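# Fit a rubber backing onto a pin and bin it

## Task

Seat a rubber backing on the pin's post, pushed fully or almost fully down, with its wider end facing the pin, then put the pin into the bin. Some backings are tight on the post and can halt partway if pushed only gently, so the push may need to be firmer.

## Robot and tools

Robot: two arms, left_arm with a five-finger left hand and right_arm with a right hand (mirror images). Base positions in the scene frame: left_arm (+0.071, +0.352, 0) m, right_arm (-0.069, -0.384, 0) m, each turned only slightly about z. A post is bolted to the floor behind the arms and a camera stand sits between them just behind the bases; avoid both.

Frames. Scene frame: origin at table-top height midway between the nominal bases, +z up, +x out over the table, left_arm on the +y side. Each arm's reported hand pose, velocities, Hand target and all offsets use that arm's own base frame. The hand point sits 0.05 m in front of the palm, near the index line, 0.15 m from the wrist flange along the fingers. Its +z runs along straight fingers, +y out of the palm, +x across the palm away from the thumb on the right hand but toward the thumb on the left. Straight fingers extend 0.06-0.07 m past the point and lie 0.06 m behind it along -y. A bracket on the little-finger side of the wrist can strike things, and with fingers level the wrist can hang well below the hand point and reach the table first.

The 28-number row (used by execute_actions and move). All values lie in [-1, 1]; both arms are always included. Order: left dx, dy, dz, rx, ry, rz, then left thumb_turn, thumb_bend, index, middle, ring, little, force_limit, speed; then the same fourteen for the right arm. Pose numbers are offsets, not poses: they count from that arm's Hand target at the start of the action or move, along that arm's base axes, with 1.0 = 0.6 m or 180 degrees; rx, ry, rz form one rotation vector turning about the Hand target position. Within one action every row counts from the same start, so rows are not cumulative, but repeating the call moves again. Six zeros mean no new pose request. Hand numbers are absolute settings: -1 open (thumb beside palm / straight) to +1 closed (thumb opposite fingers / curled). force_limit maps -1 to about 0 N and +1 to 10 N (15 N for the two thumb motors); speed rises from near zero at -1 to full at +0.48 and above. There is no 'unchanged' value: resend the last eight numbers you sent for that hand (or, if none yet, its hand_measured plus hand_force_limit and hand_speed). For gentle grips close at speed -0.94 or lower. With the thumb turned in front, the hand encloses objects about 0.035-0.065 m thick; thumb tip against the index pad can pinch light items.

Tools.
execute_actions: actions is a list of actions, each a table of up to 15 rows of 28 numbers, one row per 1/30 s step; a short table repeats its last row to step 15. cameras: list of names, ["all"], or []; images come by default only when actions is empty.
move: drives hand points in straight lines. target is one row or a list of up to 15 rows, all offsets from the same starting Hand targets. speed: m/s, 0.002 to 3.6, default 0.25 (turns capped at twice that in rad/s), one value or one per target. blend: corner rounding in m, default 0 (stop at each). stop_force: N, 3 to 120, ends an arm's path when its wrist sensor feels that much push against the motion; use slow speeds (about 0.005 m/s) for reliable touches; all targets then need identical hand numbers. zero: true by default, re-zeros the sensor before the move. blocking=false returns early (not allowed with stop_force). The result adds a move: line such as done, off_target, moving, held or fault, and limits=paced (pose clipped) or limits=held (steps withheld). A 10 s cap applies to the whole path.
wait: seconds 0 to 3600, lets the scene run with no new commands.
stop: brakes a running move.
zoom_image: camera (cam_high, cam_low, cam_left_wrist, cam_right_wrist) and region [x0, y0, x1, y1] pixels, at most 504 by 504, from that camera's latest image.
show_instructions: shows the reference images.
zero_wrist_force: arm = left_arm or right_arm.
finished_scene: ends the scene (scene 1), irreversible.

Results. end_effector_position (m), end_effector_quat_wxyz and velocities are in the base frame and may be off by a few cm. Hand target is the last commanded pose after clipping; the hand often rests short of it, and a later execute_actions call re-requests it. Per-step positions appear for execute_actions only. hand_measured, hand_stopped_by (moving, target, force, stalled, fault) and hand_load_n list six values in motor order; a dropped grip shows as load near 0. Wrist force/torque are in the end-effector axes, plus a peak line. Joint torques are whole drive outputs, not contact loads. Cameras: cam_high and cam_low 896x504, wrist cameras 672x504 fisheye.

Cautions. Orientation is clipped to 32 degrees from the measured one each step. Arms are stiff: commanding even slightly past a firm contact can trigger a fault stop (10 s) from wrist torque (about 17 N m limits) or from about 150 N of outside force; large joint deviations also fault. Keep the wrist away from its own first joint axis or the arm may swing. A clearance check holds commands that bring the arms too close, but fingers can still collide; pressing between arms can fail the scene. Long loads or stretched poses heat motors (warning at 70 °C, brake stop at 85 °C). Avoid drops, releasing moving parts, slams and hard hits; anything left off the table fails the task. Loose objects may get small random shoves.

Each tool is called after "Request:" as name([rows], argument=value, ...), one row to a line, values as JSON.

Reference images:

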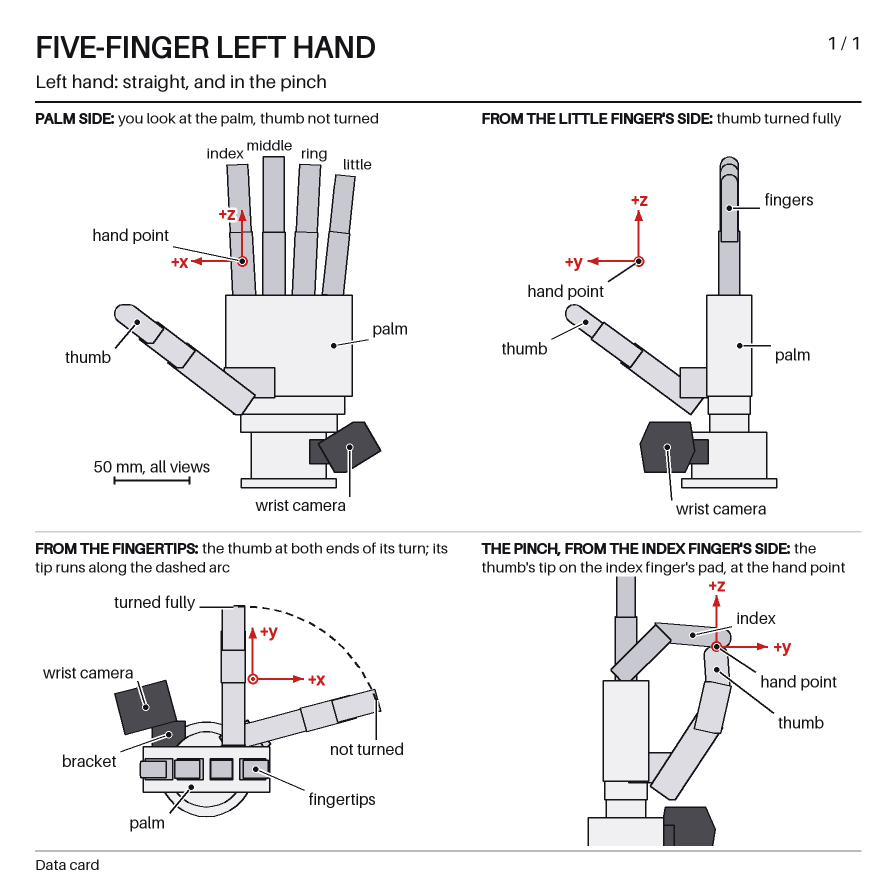

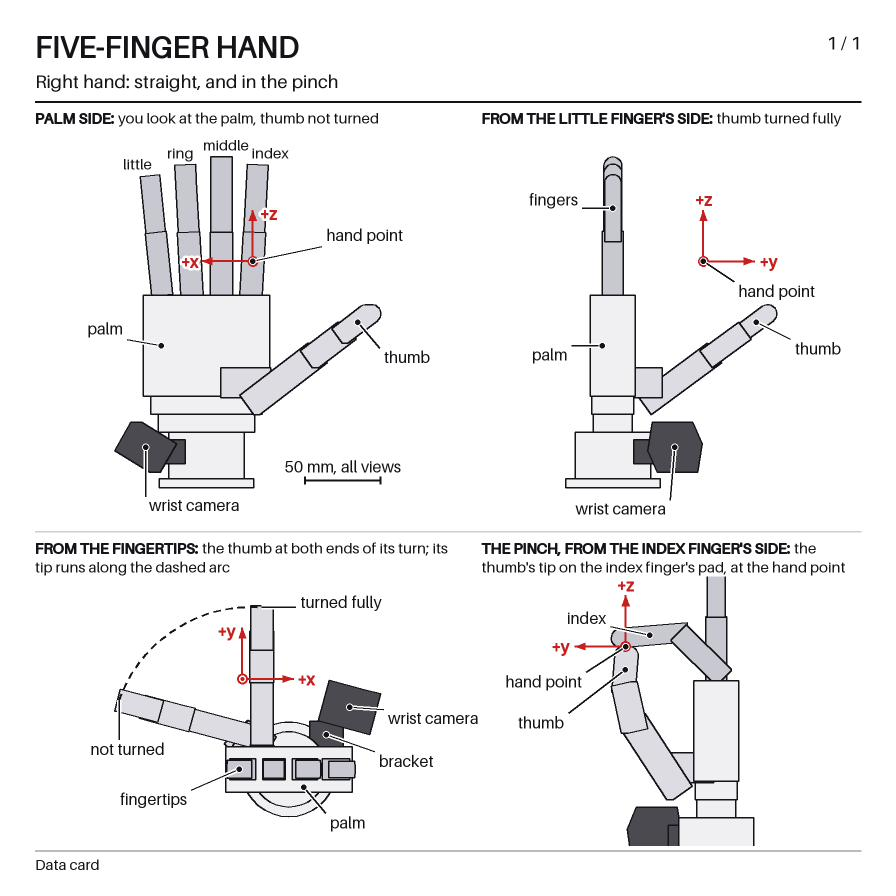

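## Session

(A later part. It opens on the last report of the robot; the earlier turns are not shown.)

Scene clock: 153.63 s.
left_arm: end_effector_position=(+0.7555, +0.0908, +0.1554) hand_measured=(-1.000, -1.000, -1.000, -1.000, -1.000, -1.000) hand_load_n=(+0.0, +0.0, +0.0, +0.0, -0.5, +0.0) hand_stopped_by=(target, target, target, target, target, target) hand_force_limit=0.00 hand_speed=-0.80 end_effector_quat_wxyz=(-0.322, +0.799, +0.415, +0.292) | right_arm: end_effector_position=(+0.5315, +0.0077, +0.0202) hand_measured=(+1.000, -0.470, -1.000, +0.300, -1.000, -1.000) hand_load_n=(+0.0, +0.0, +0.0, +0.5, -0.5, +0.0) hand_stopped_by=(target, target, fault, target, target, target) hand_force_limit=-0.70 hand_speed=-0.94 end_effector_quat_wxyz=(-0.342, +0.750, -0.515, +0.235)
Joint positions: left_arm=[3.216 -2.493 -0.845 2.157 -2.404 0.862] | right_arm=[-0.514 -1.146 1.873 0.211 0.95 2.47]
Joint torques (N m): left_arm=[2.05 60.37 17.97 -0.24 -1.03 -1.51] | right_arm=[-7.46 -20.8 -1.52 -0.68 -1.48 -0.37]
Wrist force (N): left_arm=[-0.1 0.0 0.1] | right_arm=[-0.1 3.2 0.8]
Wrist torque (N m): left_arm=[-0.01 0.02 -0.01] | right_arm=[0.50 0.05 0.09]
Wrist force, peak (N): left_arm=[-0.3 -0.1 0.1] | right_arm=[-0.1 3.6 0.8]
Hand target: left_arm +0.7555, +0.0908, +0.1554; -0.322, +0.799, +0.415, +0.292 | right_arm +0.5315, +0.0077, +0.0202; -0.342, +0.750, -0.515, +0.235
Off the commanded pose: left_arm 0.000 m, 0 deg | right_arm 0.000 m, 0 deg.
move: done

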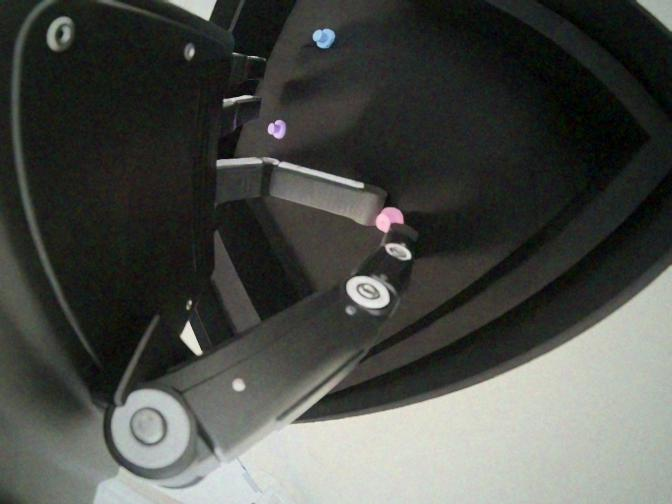

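Request:
execute_actions([
  [[0,0,0,0,0,0,-1,-1,-1,-1,-1,-1,0,-0.8,0,0,0,0,0,0,1,-0.43,-1,0.3,-1,-1,-0.7,-0.94]],
], cameras=["cam_right_wrist"])

Request:
zoom_image(camera="cam_right_wrist", region=[360, 190, 430, 250])

Scene clock: 155.57 s.
left_arm: end_effector_position=(+0.7555, +0.0908, +0.1554) hand_measured=(-1.000, -1.000, -1.000, -1.000, -1.000, -1.000) hand_load_n=(+0.0, +0.0, +0.5, +0.0, +0.0, -0.5) hand_stopped_by=(target, target, target, target, target, target) hand_force_limit=0.00 hand_speed=-0.80 end_effector_quat_wxyz=(-0.322, +0.799, +0.415, +0.292) | right_arm: end_effector_position=(+0.5315, +0.0077, +0.0202) hand_measured=(+1.000, -0.432, -1.000, +0.300, -1.000, -1.000) hand_load_n=(+0.0, +2.5, +0.0, +1.0, -0.5, +0.0) hand_stopped_by=(target, target, fault, target, target, target) hand_force_limit=-0.70 hand_speed=-0.94 end_effector_quat_wxyz=(-0.342, +0.750, -0.515, +0.235)
Joint positions: left_arm=[3.216 -2.493 -0.845 2.157 -2.404 0.862] | right_arm=[-0.514 -1.146 1.873 0.211 0.95 2.47]
Joint torques (N m): left_arm=[2.6 60.51 18.09 -0.27 -1.16 -1.46] | right_arm=[-6.89 -19.48 -2.68 -0.66 -0.75 1.15]
Wrist force (N): left_arm=[0.0 -0.1 0.0] | right_arm=[-0.2 3.1 -0.6]
Wrist torque (N m): left_arm=[-0.02 0.00 0.00] | right_arm=[0.56 0.10 0.09]
Wrist force, peak (N): left_arm=[-0.4 0.0 0.1] | right_arm=[0.0 3.8 0.7]
Hand target: left_arm +0.7555, +0.0908, +0.1554; -0.322, +0.799, +0.415, +0.292 | right_arm +0.5315, +0.0077, +0.0202; -0.342, +0.750, -0.515, +0.235
Off the commanded pose: left_arm 0.000 m, 0 deg | right_arm 0.000 m, 0 deg.
Step readings (end_effector_position of left_arm | right_arm):
0: (+0.7555, +0.0908, +0.1554) | (+0.5315, +0.0077, +0.0202)
1: (+0.7555, +0.0908, +0.1554) | (+0.5315, +0.0077, +0.0202)
2: (+0.7555, +0.0908, +0.1554) | (+0.5315, +0.0077, +0.0202)
4: (+0.7555, +0.0908, +0.1554) | (+0.5315, +0.0077, +0.0202)
8: (+0.7555, +0.0908, +0.1554) | (+0.5315, +0.0077, +0.0202)
15: (+0.7555, +0.0908, +0.1554) | (+0.5315, +0.0077, +0.0202)

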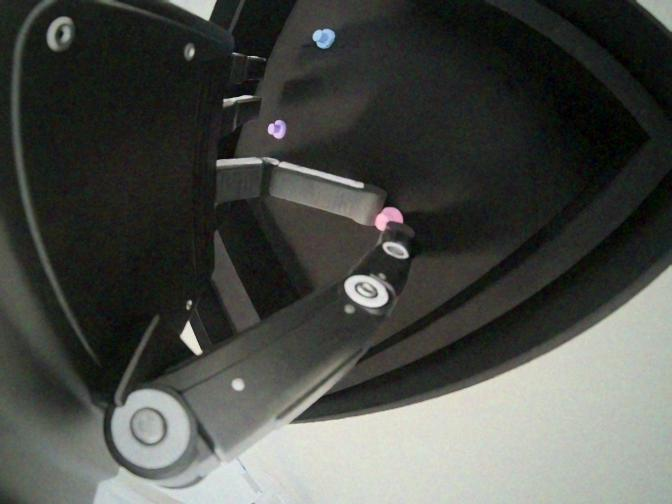

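Scaled by 7.200 from the camera's image (finer frame: 960x720).

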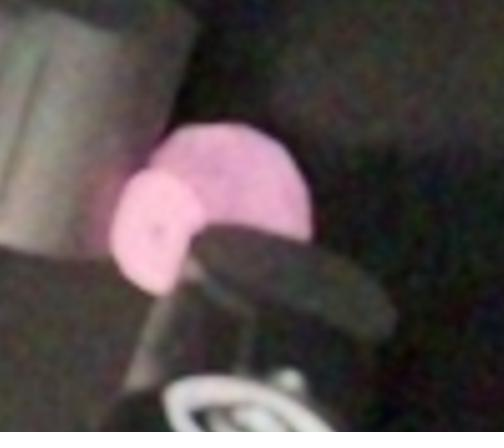

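Request:
execute_actions([
  [[0,0,0,0,0,0,-1,-1,-1,-1,-1,-1,0,-0.8,0,0,0,0,0,0,1,-0.38,-1,0.3,-1,-1,-0.4,-0.94]],
], cameras=["cam_right_wrist"])

Request:
zoom_image(camera="cam_right_wrist", region=[360, 190, 430, 250])

Scene clock: 157.03 s.
left_arm: end_effector_position=(+0.7555, +0.0908, +0.1554) hand_measured=(-1.000, -1.000, -1.000, -1.000, -1.000, -1.000) hand_load_n=(+0.0, +0.0, +0.0, +0.0, +0.0, +0.0) hand_stopped_by=(target, target, target, target, target, target) hand_force_limit=0.00 hand_speed=-0.80 end_effector_quat_wxyz=(-0.322, +0.799, +0.415, +0.292) | right_arm: end_effector_position=(+0.5315, +0.0077, +0.0202) hand_measured=(+1.000, -0.410, -1.000, +0.300, -1.000, -1.000) hand_load_n=(+0.5, +4.5, +0.0, +1.5, +0.0, +0.0) hand_stopped_by=(target, force, fault, target, target, target) hand_force_limit=-0.40 hand_speed=-0.94 end_effector_quat_wxyz=(-0.342, +0.750, -0.515, +0.235)
Joint positions: left_arm=[3.216 -2.493 -0.845 2.157 -2.404 0.862] | right_arm=[-0.514 -1.146 1.873 0.211 0.95 2.47]
Joint torques (N m): left_arm=[2.92 59.75 18.82 -0.3 -1.01 -1.5] | right_arm=[-6.96 -19.05 -2.08 -0.53 -0.01 1.26]
Wrist force (N): left_arm=[-0.2 0.0 0.2] | right_arm=[-0.3 3.0 -1.6]
Wrist torque (N m): left_arm=[-0.02 0.04 -0.01] | right_arm=[0.58 0.13 0.08]
Wrist force, peak (N): left_arm=[-0.3 -0.1 0.3] | right_arm=[-0.1 3.3 -0.5]
Hand target: left_arm +0.7555, +0.0908, +0.1554; -0.322, +0.799, +0.415, +0.292 | right_arm +0.5315, +0.0077, +0.0202; -0.342, +0.750, -0.515, +0.235
Off the commanded pose: left_arm 0.000 m, 0 deg | right_arm 0.000 m, 0 deg.
Step readings (end_effector_position of left_arm | right_arm):
0: (+0.7555, +0.0908, +0.1554) | (+0.5315, +0.0077, +0.0202)
1: (+0.7555, +0.0908, +0.1554) | (+0.5315, +0.0077, +0.0202)
2: (+0.7555, +0.0908, +0.1554) | (+0.5315, +0.0077, +0.0202)
4: (+0.7555, +0.0908, +0.1554) | (+0.5315, +0.0077, +0.0202)
8: (+0.7555, +0.0908, +0.1554) | (+0.5315, +0.0077, +0.0202)
15: (+0.7555, +0.0908, +0.1554) | (+0.5315, +0.0077, +0.0202)

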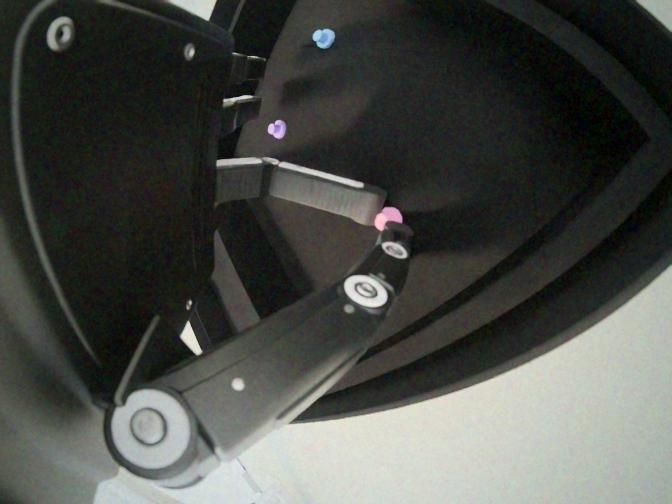

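Scaled by 7.200 from the camera's image (finer frame: 960x720).

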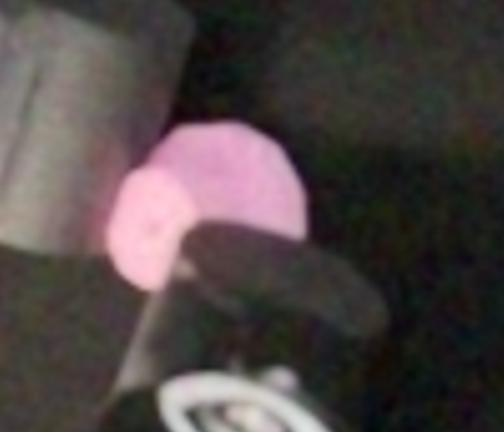

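Request:
execute_actions([
  [[0,0,0,0,0,0,-1,-1,-1,-1,-1,-1,0,-0.8,0,0,0,0,0,0,1,-0.36,-1,0.36,-1,-1,-0.2,-0.94]],
])

Request:
move(target=[0,0,0,0,0,0,-1,-1,-1,-1,-1,-1,0,-0.8,0,0,0.05,0,0,0,1,-0.36,-1,0.36,-1,-1,-0.2,-0.94], speed=0.02, cameras=["cam_right_wrist"])

Request:
zoom_image(camera="cam_right_wrist", region=[360, 190, 430, 250])

Scene clock: 158.57 s.
left_arm: end_effector_position=(+0.7555, +0.0908, +0.1554) hand_measured=(-1.000, -1.000, -1.000, -1.000, -1.000, -1.000) hand_load_n=(+0.0, +0.0, +0.0, +0.0, +0.0, +0.0) hand_stopped_by=(target, target, target, target, target, target) hand_force_limit=0.00 hand_speed=-0.80 end_effector_quat_wxyz=(-0.322, +0.799, +0.415, +0.292) | right_arm: end_effector_position=(+0.5315, +0.0077, +0.0202) hand_measured=(+1.000, -0.402, -1.000, +0.316, -1.000, -1.000) hand_load_n=(+0.5, +6.0, +0.0, +4.5, +0.0, +0.0) hand_stopped_by=(target, force, fault, force, target, target) hand_force_limit=-0.20 hand_speed=-0.94 end_effector_quat_wxyz=(-0.342, +0.750, -0.515, +0.235)
Joint positions: left_arm=[3.216 -2.493 -0.845 2.157 -2.404 0.862] | right_arm=[-0.514 -1.146 1.873 0.211 0.95 2.47]
Joint torques (N m): left_arm=[1.27 59.94 18.28 -0.16 -1 -1.56] | right_arm=[-5.42 -19.47 -2.44 -0.72 0.42 1.07]
Wrist force (N): left_arm=[-0.2 0.0 0.1] | right_arm=[0.1 3.2 0.6]
Wrist torque (N m): left_arm=[-0.01 0.03 -0.02] | right_arm=[0.51 0.03 0.10]
Wrist force, peak (N): left_arm=[-0.4 -0.1 0.1] | right_arm=[0.1 3.4 0.3]
Hand target: left_arm +0.7555, +0.0908, +0.1554; -0.322, +0.799, +0.415, +0.292 | right_arm +0.5315, +0.0077, +0.0202; -0.342, +0.750, -0.515, +0.235
Off the commanded pose: left_arm 0.000 m, 0 deg | right_arm 0.000 m, 0 deg.
Step readings (end_effector_position of left_arm | right_arm):
0: (+0.7555, +0.0908, +0.1554) | (+0.5315, +0.0077, +0.0202)
1: (+0.7555, +0.0908, +0.1554) | (+0.5315, +0.0077, +0.0202)
2: (+0.7555, +0.0908, +0.1554) | (+0.5315, +0.0077, +0.0202)
4: (+0.7555, +0.0908, +0.1554) | (+0.5315, +0.0077, +0.0202)
8: (+0.7555, +0.0908, +0.1554) | (+0.5315, +0.0077, +0.0202)
15: (+0.7555, +0.0908, +0.1554) | (+0.5315, +0.0077, +0.0202)

Scene clock: 160.40 s.
left_arm: end_effector_position=(+0.7555, +0.0908, +0.1554) hand_measured=(-1.000, -1.000, -1.000, -1.000, -1.000, -1.000) hand_load_n=(-0.5, +0.0, +0.0, +0.0, +0.0, +0.0) hand_stopped_by=(target, target, target, target, target, target) hand_force_limit=0.00 hand_speed=-0.80 end_effector_quat_wxyz=(-0.322, +0.799, +0.415, +0.292) | right_arm: end_effector_position=(+0.5315, +0.0077, +0.0501) hand_measured=(+1.000, -0.402, -1.000, +0.316, -1.000, -1.000) hand_load_n=(+0.5, +6.0, -0.5, +4.5, +0.0, -0.5) hand_stopped_by=(target, force, fault, force, target, target) hand_force_limit=-0.20 hand_speed=-0.94 end_effector_quat_wxyz=(-0.342, +0.750, -0.515, +0.235)
Joint positions: left_arm=[3.216 -2.493 -0.845 2.157 -2.404 0.862] | right_arm=[-0.514 -1.192 1.847 0.284 0.95 2.47]
Joint torques (N m): left_arm=[2.48 60.76 18.02 -0.12 -0.99 -1.49] | right_arm=[0.94 -44.91 -25.6 3.8 0.23 0.52]
Wrist force (N): left_arm=[-0.2 0.0 0.2] | right_arm=[0.0 3.3 0.7]
Wrist torque (N m): left_arm=[-0.01 0.04 -0.01] | right_arm=[0.52 0.05 0.08]
Wrist force, peak (N): left_arm=[-0.4 -0.1 0.1] | right_arm=[-0.1 3.6 0.9]
Hand target: left_arm +0.7555, +0.0908, +0.1554; -0.322, +0.799, +0.415, +0.292 | right_arm +0.5315, +0.0077, +0.0502; -0.342, +0.750, -0.515, +0.235
Off the commanded pose: left_arm 0.000 m, 0 deg | right_arm 0.000 m, 0 deg.
move: done

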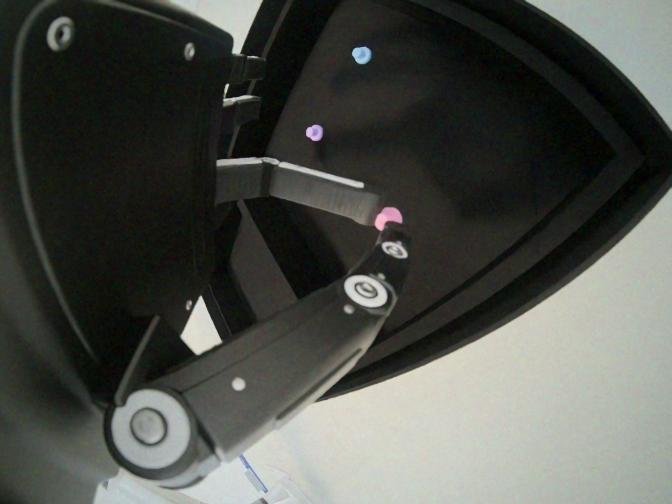

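Scaled by 7.200 from the camera's image (finer frame: 960x720).

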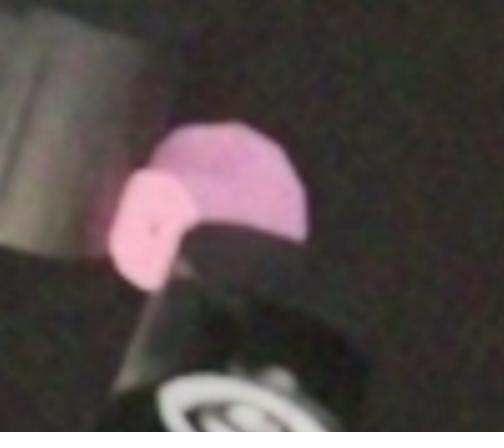

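Request:
wait(seconds=0.1, cameras=["cam_low", "cam_high", "cam_right_wrist"])

Request:
zoom_image(camera="cam_low", region=[650, 300, 730, 370])

Scene clock: 161.27 s.
left_arm: end_effector_position=(+0.7555, +0.0908, +0.1554) hand_measured=(-1.000, -1.000, -1.000, -1.000, -1.000, -1.000) hand_load_n=(+0.0, +0.0, -0.5, +0.0, +0.0, +0.5) hand_stopped_by=(target, target, target, target, target, target) hand_force_limit=0.00 hand_speed=-0.80 end_effector_quat_wxyz=(-0.322, +0.799, +0.415, +0.292) | right_arm: end_effector_position=(+0.5315, +0.0077, +0.0502) hand_measured=(+1.000, -0.402, -1.000, +0.316, -1.000, -1.000) hand_load_n=(+0.5, +6.0, +0.0, +4.5, +0.0, +0.0) hand_stopped_by=(target, force, fault, force, target, target) hand_force_limit=-0.20 hand_speed=-0.94 end_effector_quat_wxyz=(-0.342, +0.750, -0.515, +0.235)
Joint positions: left_arm=[3.216 -2.493 -0.845 2.157 -2.404 0.862] | right_arm=[-0.514 -1.192 1.847 0.284 0.95 2.47]
Joint torques (N m): left_arm=[1.88 60.8 17.86 -0.07 -1.13 -1.63] | right_arm=[1.56 -44.82 -24.59 3.61 0.17 -1.07]
Wrist force (N): left_arm=[-0.1 -0.2 0.0] | right_arm=[-0.3 3.3 0.7]
Wrist torque (N m): left_arm=[-0.03 0.02 0.00] | right_arm=[0.53 0.09 0.07]
Wrist force, peak (N): left_arm=[-0.2 -0.3 0.0] | right_arm=[0.1 3.5 0.9]
Hand target: left_arm +0.7555, +0.0908, +0.1554; -0.322, +0.799, +0.415, +0.292 | right_arm +0.5315, +0.0077, +0.0502; -0.342, +0.750, -0.515, +0.235
Off the commanded pose: left_arm 0.000 m, 0 deg | right_arm 0.000 m, 0 deg.
wait: 0.10 s; at rest from the start
Images, in order (width x height): cam_high 896x504, cam_low 896x504, cam_right_wrist 672x504.

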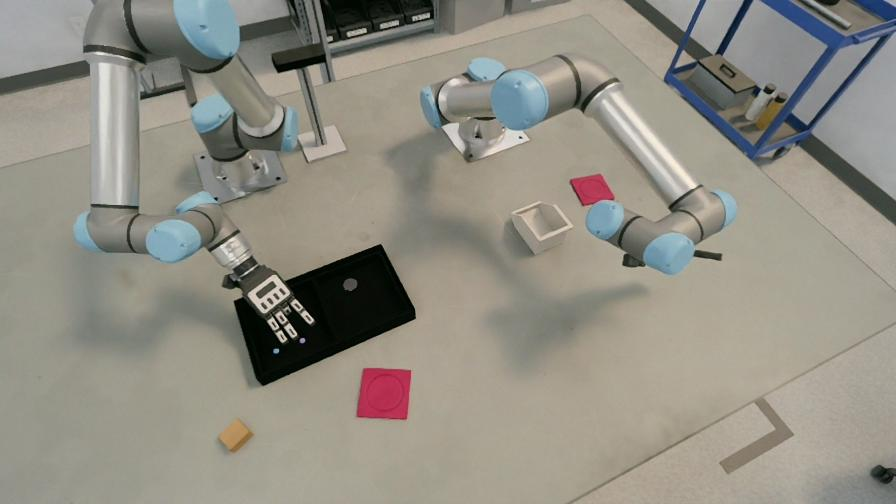

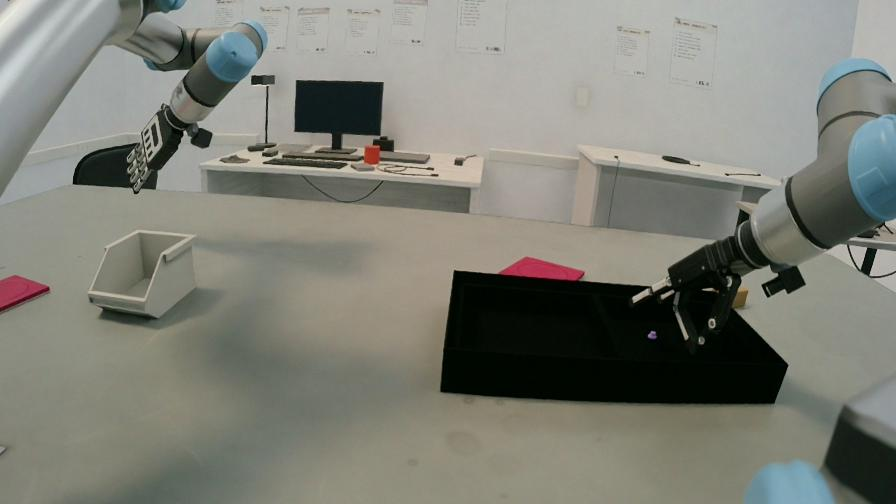

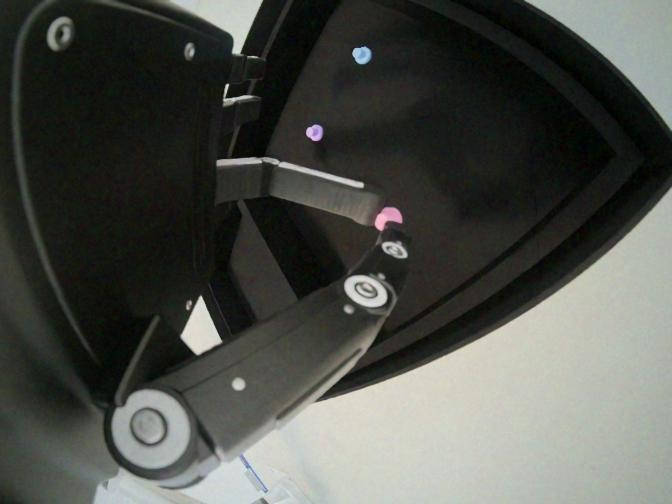

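Scaled by 6.300.

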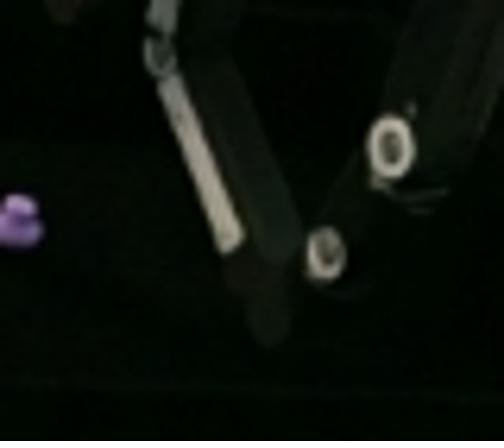

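Request:
move([
  [0,0,0,0,0,0,-1,-1,-1,-1,-1,-1,0,-0.8,0,0,0.133,0,0,0,1,-0.36,-1,0.36,-1,-1,-0.2,-0.94],
  [0,0,0,0,0,0,-1,-1,-1,-1,-1,-1,0,-0.8,0.0067,0.2733,0.133,0,0,0,1,-0.36,-1,0.36,-1,-1,-0.2,-0.94],
], speed=0.1, blend=[0.03,0], cameras=["cam_low", "cam_high", "cam_right_wrist"])

Request:
zoom_image(camera="cam_right_wrist", region=[320, 130, 460, 250])

Scene clock: 165.47 s.
left_arm: end_effector_position=(+0.7555, +0.0908, +0.1554) hand_measured=(-1.000, -1.000, -1.000, -1.000, -1.000, -1.000) hand_load_n=(-0.5, +0.0, +0.0, +0.0, +0.0, +0.0) hand_stopped_by=(target, target, target, target, target, target) hand_force_limit=0.00 hand_speed=-0.80 end_effector_quat_wxyz=(-0.322, +0.799, +0.415, +0.292) | right_arm: end_effector_position=(+0.5355, +0.1716, +0.1300) hand_measured=(+1.000, -0.402, -1.000, +0.316, -1.000, -1.000) hand_load_n=(+0.5, +6.0, +0.0, +4.5, +0.0, +0.0) hand_stopped_by=(target, force, fault, force, target, target) hand_force_limit=-0.20 hand_speed=-0.94 end_effector_quat_wxyz=(-0.342, +0.750, -0.515, +0.235)
Joint positions: left_arm=[3.216 -2.493 -0.845 2.157 -2.404 0.862] | right_arm=[-0.109 -1.314 1.742 0.347 1.218 2.815]
Joint torques (N m): left_arm=[2 60.74 17.68 -0.11 -1.02 -1.75] | right_arm=[11.43 -16.46 -28.12 -0.93 0.97 1.59]
Wrist force (N): left_arm=[-0.2 0.0 0.2] | right_arm=[-0.7 3.1 0.6]
Wrist torque (N m): left_arm=[-0.01 0.03 -0.01] | right_arm=[0.49 0.18 0.05]
Wrist force, peak (N): left_arm=[-0.3 0.0 0.3] | right_arm=[-0.1 3.9 0.9]
Hand target: left_arm +0.7555, +0.0908, +0.1554; -0.322, +0.799, +0.415, +0.292 | right_arm +0.5355, +0.1717, +0.1300; -0.342, +0.750, -0.515, +0.235
Off the commanded pose: left_arm 0.000 m, 0 deg | right_arm 0.000 m, 0 deg.
move: done
Images, in order (width x height): cam_high 896x504, cam_low 896x504, cam_right_wrist 672x504.

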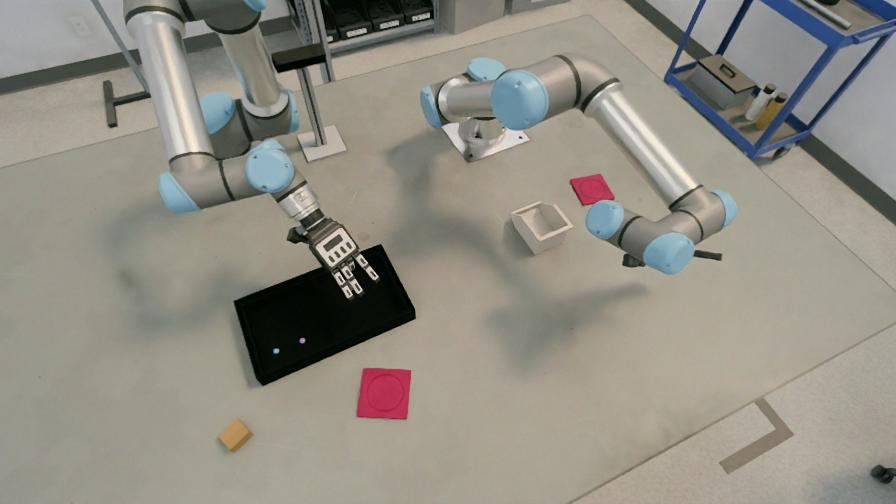

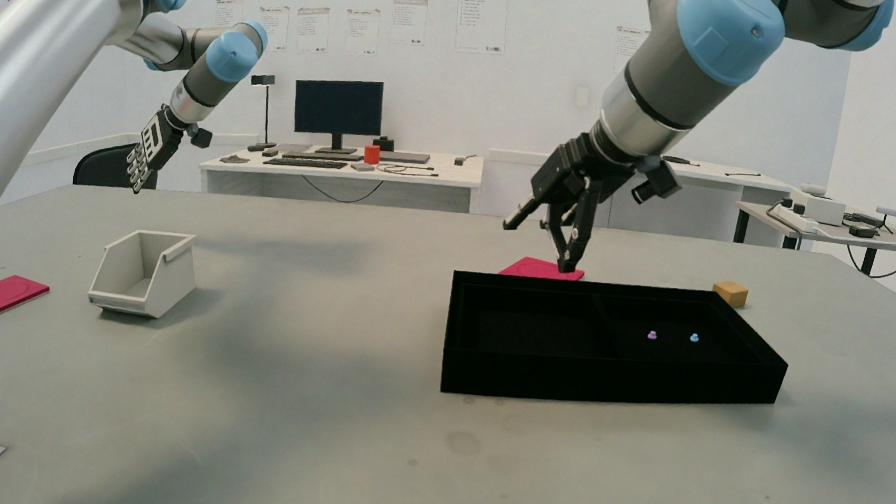

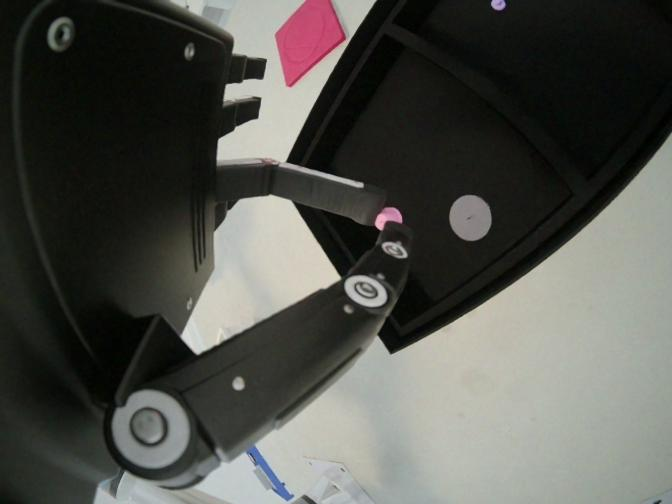

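Scaled by 3.600 from the camera's image (finer frame: 960x720).

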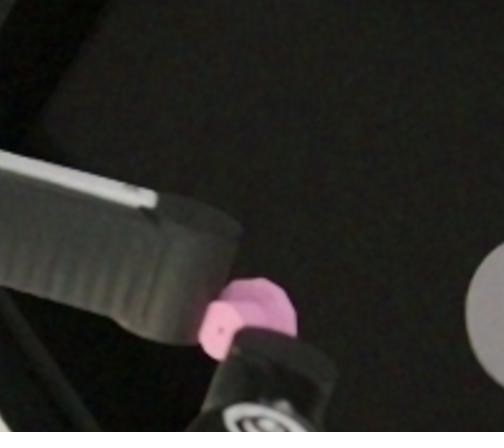

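Request:
move(target=[0,0,0,0,0,0,-1,-1,-1,-1,-1,-1,0,-0.8,0,0,-0.1,0,0,0,1,-0.36,-1,0.36,-1,-1,-0.2,-0.94], speed=0.1, cameras=["cam_low", "cam_right_wrist"])

Request:
zoom_image(camera="cam_right_wrist", region=[350, 150, 490, 270])

Scene clock: 170.00 s.
left_arm: end_effector_position=(+0.7555, +0.0908, +0.1554) hand_measured=(-1.000, -1.000, -1.000, -1.000, -1.000, -1.000) hand_load_n=(+0.0, +0.0, +0.0, +0.0, +0.0, +0.0) hand_stopped_by=(target, target, target, target, target, target) hand_force_limit=0.00 hand_speed=-0.80 end_effector_quat_wxyz=(-0.322, +0.799, +0.415, +0.292) | right_arm: end_effector_position=(+0.5355, +0.1716, +0.0700) hand_measured=(+1.000, -0.402, -1.000, +0.316, -1.000, -1.000) hand_load_n=(+0.5, +6.0, +0.0, +4.5, +0.0, +0.0) hand_stopped_by=(target, force, fault, force, target, target) hand_force_limit=-0.20 hand_speed=-0.94 end_effector_quat_wxyz=(-0.342, +0.750, -0.515, +0.235)
Joint positions: left_arm=[3.216 -2.493 -0.845 2.157 -2.404 0.862] | right_arm=[-0.109 -1.245 1.823 0.197 1.218 2.815]
Joint torques (N m): left_arm=[2.38 60.63 18.5 0 -1.15 -1.74] | right_arm=[5.59 -18.73 -3.66 -0.92 0.1 1.78]
Wrist force (N): left_arm=[-0.2 0.1 0.2] | right_arm=[-0.3 3.0 0.4]
Wrist torque (N m): left_arm=[0.00 0.03 -0.01] | right_arm=[0.48 0.12 0.06]
Wrist force, peak (N): left_arm=[-0.4 0.1 0.2] | right_arm=[-0.4 3.9 0.9]
Hand target: left_arm +0.7555, +0.0908, +0.1554; -0.322, +0.799, +0.415, +0.292 | right_arm +0.5355, +0.1717, +0.0700; -0.342, +0.750, -0.515, +0.235
Off the commanded pose: left_arm 0.000 m, 0 deg | right_arm 0.000 m, 0 deg.
move: done

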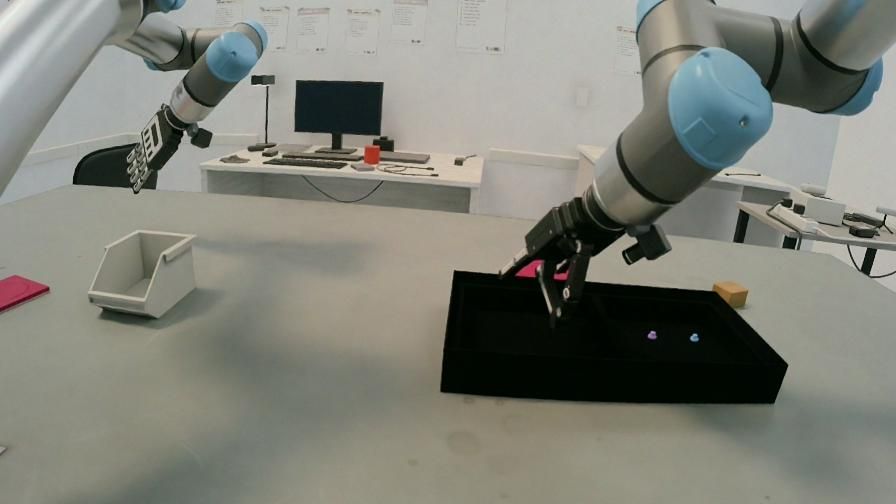

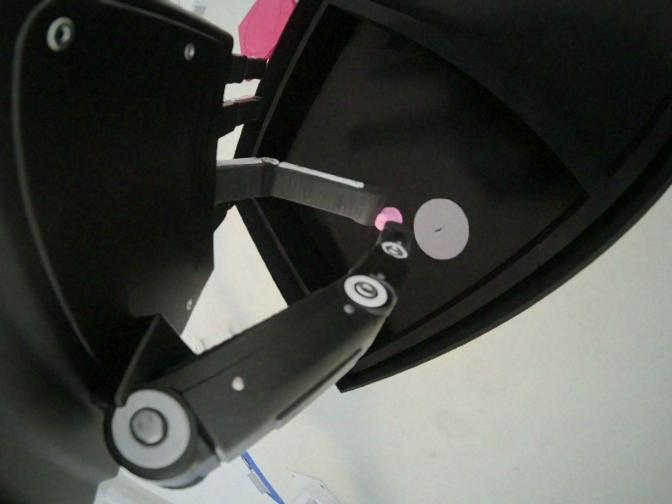

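Scaled by 3.600 from the camera's image (finer frame: 960x720).

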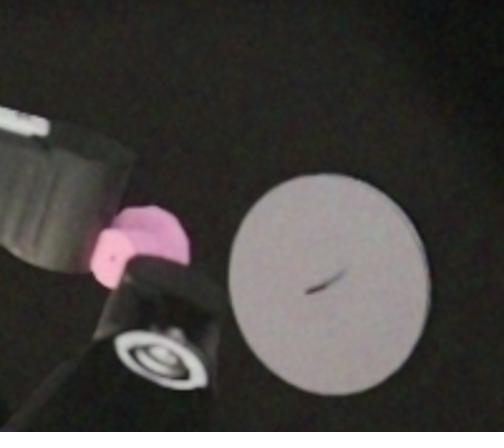

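Request:
move(target=[0,0,0,0,0,0,-1,-1,-1,-1,-1,-1,0,-0.8,-0.0167,0.005,-0.0417,0,0,0,1,-0.36,-1,0.36,-1,-1,-0.2,-0.94], speed=0.06, cameras=["cam_low", "cam_right_wrist"])

Request:
zoom_image(camera="cam_right_wrist", region=[350, 150, 490, 270])

Scene clock: 173.83 s.
left_arm: end_effector_position=(+0.7555, +0.0908, +0.1554) hand_measured=(-1.000, -1.000, -1.000, -1.000, -1.000, -1.000) hand_load_n=(+0.0, +0.0, +0.0, +0.0, +0.0, +0.0) hand_stopped_by=(target, target, target, target, target, target) hand_force_limit=0.00 hand_speed=-0.80 end_effector_quat_wxyz=(-0.322, +0.799, +0.415, +0.292) | right_arm: end_effector_position=(+0.5255, +0.1747, +0.0450) hand_measured=(+1.000, -0.402, -1.000, +0.316, -1.000, -1.000) hand_load_n=(+0.5, +6.0, +0.0, +4.5, +0.0, +0.0) hand_stopped_by=(target, force, fault, force, target, target) hand_force_limit=-0.20 hand_speed=-0.94 end_effector_quat_wxyz=(-0.342, +0.750, -0.515, +0.235)
Joint positions: left_arm=[3.216 -2.493 -0.845 2.157 -2.404 0.862] | right_arm=[-0.104 -1.229 1.878 0.124 1.221 2.819]
Joint torques (N m): left_arm=[1.88 60.21 18.4 -0.01 -1.02 -1.76] | right_arm=[12.24 -18.05 -3.12 -1.16 1.05 1.52]
Wrist force (N): left_arm=[-0.2 0.0 0.2] | right_arm=[-0.2 3.0 0.8]
Wrist torque (N m): left_arm=[-0.02 0.03 -0.02] | right_arm=[0.46 0.08 0.07]
Wrist force, peak (N): left_arm=[-0.3 -0.1 0.3] | right_arm=[-0.2 3.7 0.6]
Hand target: left_arm +0.7555, +0.0908, +0.1554; -0.322, +0.799, +0.415, +0.292 | right_arm +0.5255, +0.1747, +0.0450; -0.342, +0.750, -0.515, +0.235
Off the commanded pose: left_arm 0.000 m, 0 deg | right_arm 0.000 m, 0 deg.
move: done

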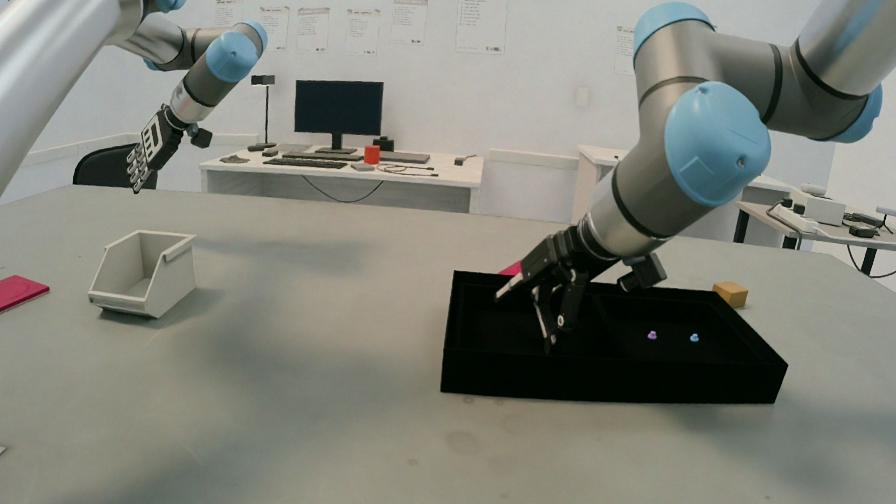

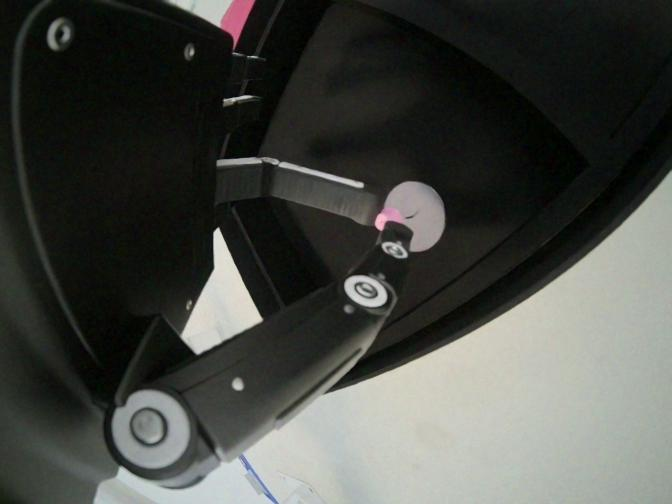

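Scaled by 3.600 from the camera's image (finer frame: 960x720).

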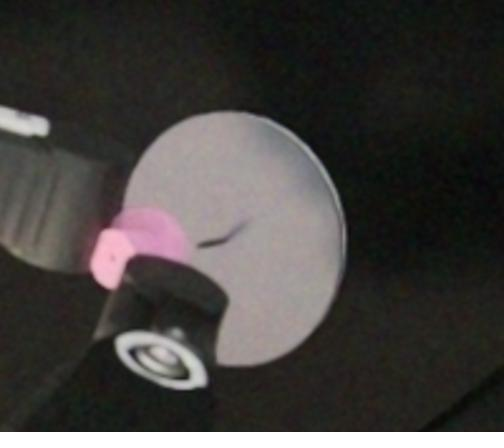

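Request:
move(target=[0,0,0,0,0,0,-1,-1,-1,-1,-1,-1,0,-0.8,0,0.002,-0.0133,0,0,0,1,-0.36,-1,0.36,-1,-1,-0.2,-0.94], speed=0.03, cameras=["cam_right_wrist"])

Request:
zoom_image(camera="cam_right_wrist", region=[350, 180, 434, 252])

Scene clock: 176.97 s.
left_arm: end_effector_position=(+0.7555, +0.0908, +0.1554) hand_measured=(-1.000, -1.000, -1.000, -1.000, -1.000, -1.000) hand_load_n=(+0.0, +0.0, +0.0, +0.0, +0.0, +0.0) hand_stopped_by=(target, target, target, target, target, target) hand_force_limit=0.00 hand_speed=-0.80 end_effector_quat_wxyz=(-0.322, +0.799, +0.415, +0.292) | right_arm: end_effector_position=(+0.5255, +0.1759, +0.0370) hand_measured=(+1.000, -0.402, -1.000, +0.316, -1.000, -1.000) hand_load_n=(+0.5, +6.0, +0.0, +4.5, +0.0, +0.0) hand_stopped_by=(target, force, fault, force, target, target) hand_force_limit=-0.20 hand_speed=-0.94 end_effector_quat_wxyz=(-0.342, +0.750, -0.515, +0.235)
Joint positions: left_arm=[3.216 -2.493 -0.845 2.157 -2.404 0.862] | right_arm=[-0.101 -1.217 1.885 0.104 1.223 2.821]
Joint torques (N m): left_arm=[2.2 60.94 18.33 0.29 -0.93 -1.7] | right_arm=[12.56 -18.49 -2.38 -1.24 0.96 1.65]
Wrist force (N): left_arm=[0.0 0.0 0.1] | right_arm=[-0.1 3.1 0.8]
Wrist torque (N m): left_arm=[-0.01 0.00 0.00] | right_arm=[0.47 0.07 0.08]
Wrist force, peak (N): left_arm=[-0.5 0.2 0.0] | right_arm=[-0.4 3.5 0.5]
Hand target: left_arm +0.7555, +0.0908, +0.1554; -0.322, +0.799, +0.415, +0.292 | right_arm +0.5255, +0.1759, +0.0370; -0.342, +0.750, -0.515, +0.235
Off the commanded pose: left_arm 0.000 m, 0 deg | right_arm 0.000 m, 0 deg.
move: done

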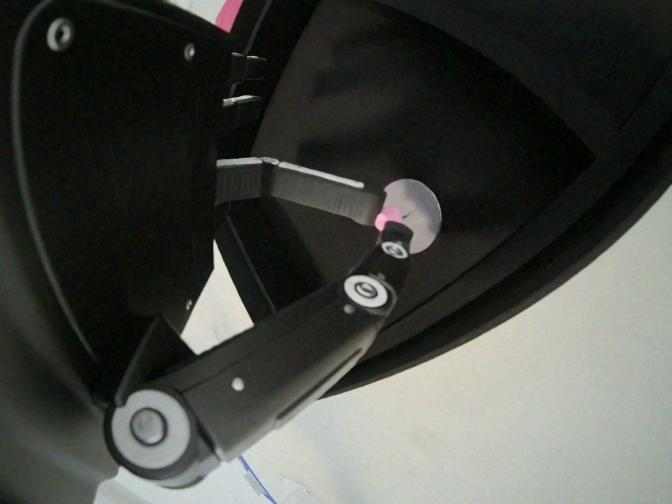

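Scaled by 6.000 from the camera's image (finer frame: 960x720).

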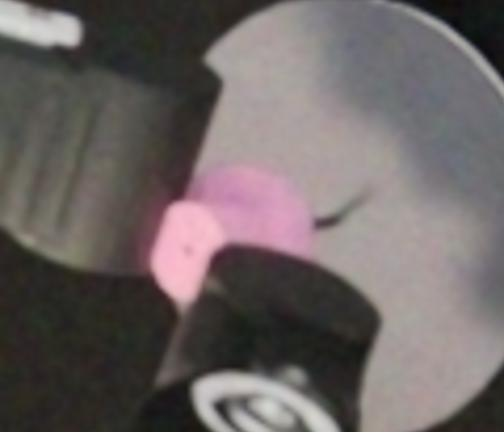

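Request:
zoom_image(camera="cam_right_wrist", region=[350, 150, 490, 270])

Scaled by 3.600 from the camera's image (finer frame: 960x720).

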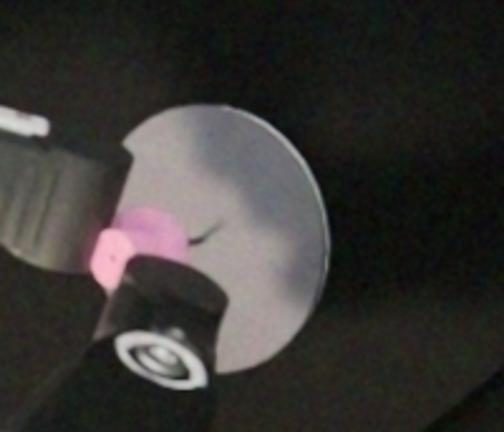

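Request:
wait(seconds=0.1, cameras=["cam_low", "cam_high"])

Request:
zoom_image(camera="cam_low", region=[520, 320, 590, 370])

Request:
zoom_image(camera="cam_high", region=[310, 240, 400, 320])

Scene clock: 181.87 s.
left_arm: end_effector_position=(+0.7555, +0.0908, +0.1554) hand_measured=(-1.000, -1.000, -1.000, -1.000, -1.000, -1.000) hand_load_n=(+0.0, +0.0, +0.0, +0.0, +0.0, +0.0) hand_stopped_by=(target, target, target, target, target, target) hand_force_limit=0.00 hand_speed=-0.80 end_effector_quat_wxyz=(-0.322, +0.799, +0.415, +0.292) | right_arm: end_effector_position=(+0.5255, +0.1759, +0.0370) hand_measured=(+1.000, -0.402, -1.000, +0.316, -1.000, -1.000) hand_load_n=(+1.0, +6.0, +0.0, +4.5, +0.0, +0.0) hand_stopped_by=(target, force, fault, force, target, target) hand_force_limit=-0.20 hand_speed=-0.94 end_effector_quat_wxyz=(-0.342, +0.750, -0.515, +0.235)
Joint positions: left_arm=[3.216 -2.493 -0.845 2.157 -2.404 0.862] | right_arm=[-0.101 -1.217 1.885 0.104 1.223 2.821]
Joint torques (N m): left_arm=[2.44 60.42 18.61 0.21 -1.1 -1.95] | right_arm=[10.74 -18.39 -2.73 -1.13 1.03 1.76]
Wrist force (N): left_arm=[-0.2 -0.1 0.2] | right_arm=[-0.1 2.9 0.4]
Wrist torque (N m): left_arm=[-0.03 0.04 -0.01] | right_arm=[0.47 0.08 0.08]
Wrist force, peak (N): left_arm=[-0.2 0.0 0.5] | right_arm=[-0.3 3.4 0.5]
Hand target: left_arm +0.7555, +0.0908, +0.1554; -0.322, +0.799, +0.415, +0.292 | right_arm +0.5255, +0.1759, +0.0370; -0.342, +0.750, -0.515, +0.235
Off the commanded pose: left_arm 0.000 m, 0 deg | right_arm 0.000 m, 0 deg.
wait: 0.10 s; at rest from the start
Images, in order (width x height): cam_high 896x504, cam_low 896x504.

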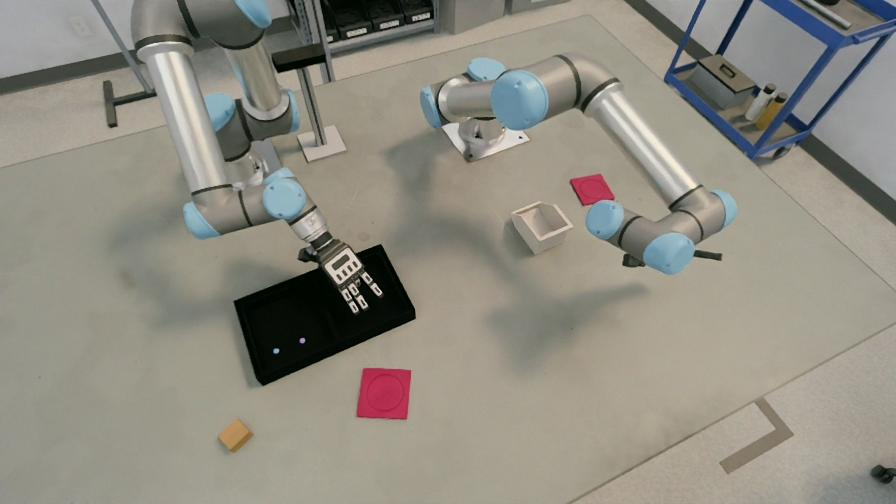

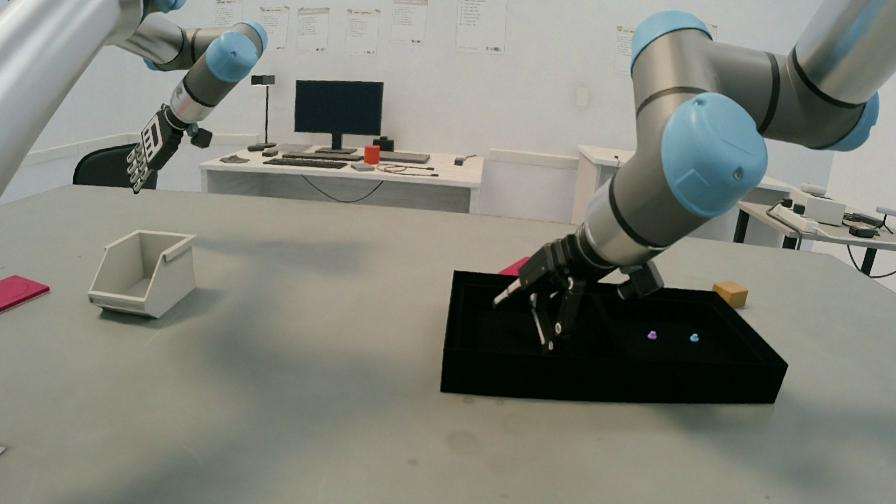

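Scaled by 7.200.

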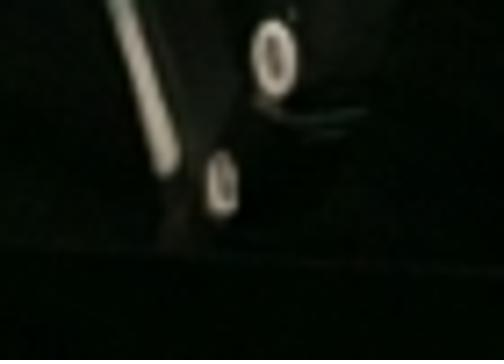

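Scaled by 5.600.

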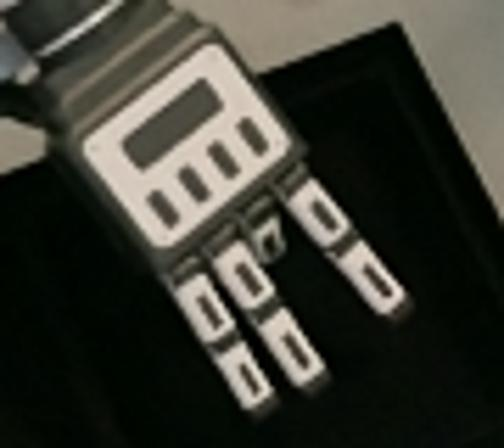

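Request:
move(target=[0,0,0,0,0,0,-1,-1,-1,-1,-1,-1,0,-0.8,-0.0005,-0.001,-0.0058,0,0,0,1,-0.36,-1,0.36,-1,-1,-0.2,-0.94], speed=0.02, cameras=["cam_right_wrist"])

Request:
zoom_image(camera="cam_right_wrist", region=[360, 185, 430, 245])

Request:
zoom_image(camera="cam_right_wrist", region=[350, 150, 490, 270])

Scene clock: 183.83 s.
left_arm: end_effector_position=(+0.7555, +0.0908, +0.1554) hand_measured=(-1.000, -1.000, -1.000, -1.000, -1.000, -1.000) hand_load_n=(+0.0, +0.5, +0.0, +0.0, +0.0, +0.5) hand_stopped_by=(target, target, target, target, target, target) hand_force_limit=0.00 hand_speed=-0.80 end_effector_quat_wxyz=(-0.322, +0.799, +0.415, +0.292) | right_arm: end_effector_position=(+0.5252, +0.1753, +0.0336) hand_measured=(+1.000, -0.402, -1.000, +0.316, -1.000, -1.000) hand_load_n=(+0.5, +6.0, +0.0, +4.5, +0.0, +0.0) hand_stopped_by=(target, force, fault, force, target, target) hand_force_limit=-0.20 hand_speed=-0.94 end_effector_quat_wxyz=(-0.342, +0.750, -0.515, +0.235)
Joint positions: left_arm=[3.216 -2.493 -0.845 2.157 -2.404 0.862] | right_arm=[-0.103 -1.212 1.89 0.095 1.222 2.82]
Joint torques (N m): left_arm=[1.84 60.64 17.98 0.39 -1.14 -1.87] | right_arm=[-9.16 -17.38 -3.25 -0.96 -1.51 -0.97]
Wrist force (N): left_arm=[-0.1 0.1 0.3] | right_arm=[-0.4 3.3 0.4]
Wrist torque (N m): left_arm=[0.00 0.02 0.00] | right_arm=[0.53 0.12 0.07]
Wrist force, peak (N): left_arm=[-0.3 -0.2 0.2] | right_arm=[-0.3 3.4 0.5]
Hand target: left_arm +0.7555, +0.0908, +0.1554; -0.322, +0.799, +0.415, +0.292 | right_arm +0.5252, +0.1753, +0.0335; -0.342, +0.750, -0.515, +0.235
Off the commanded pose: left_arm 0.000 m, 0 deg | right_arm 0.000 m, 0 deg.
move: done

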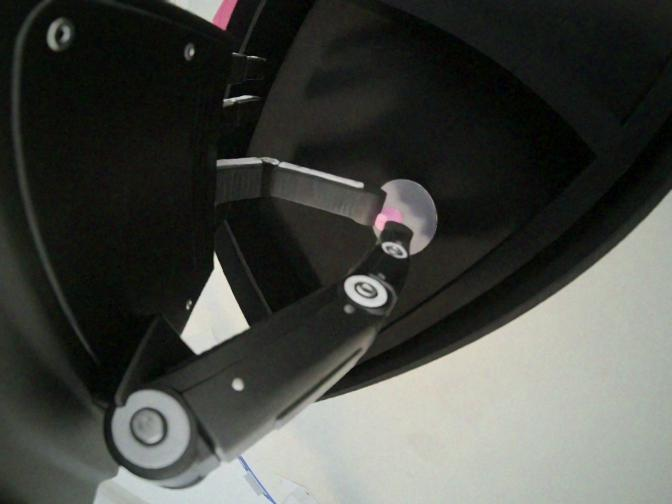

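Scaled by 7.200 from the camera's image (finer frame: 960x720).

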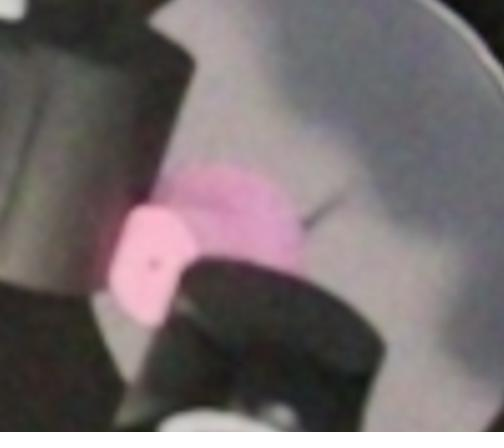

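Scaled by 3.600 from the camera's image (finer frame: 960x720).

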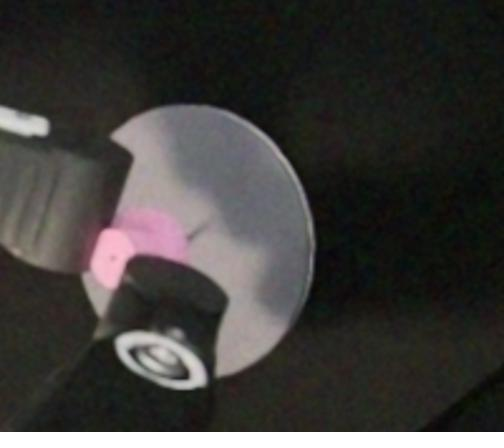

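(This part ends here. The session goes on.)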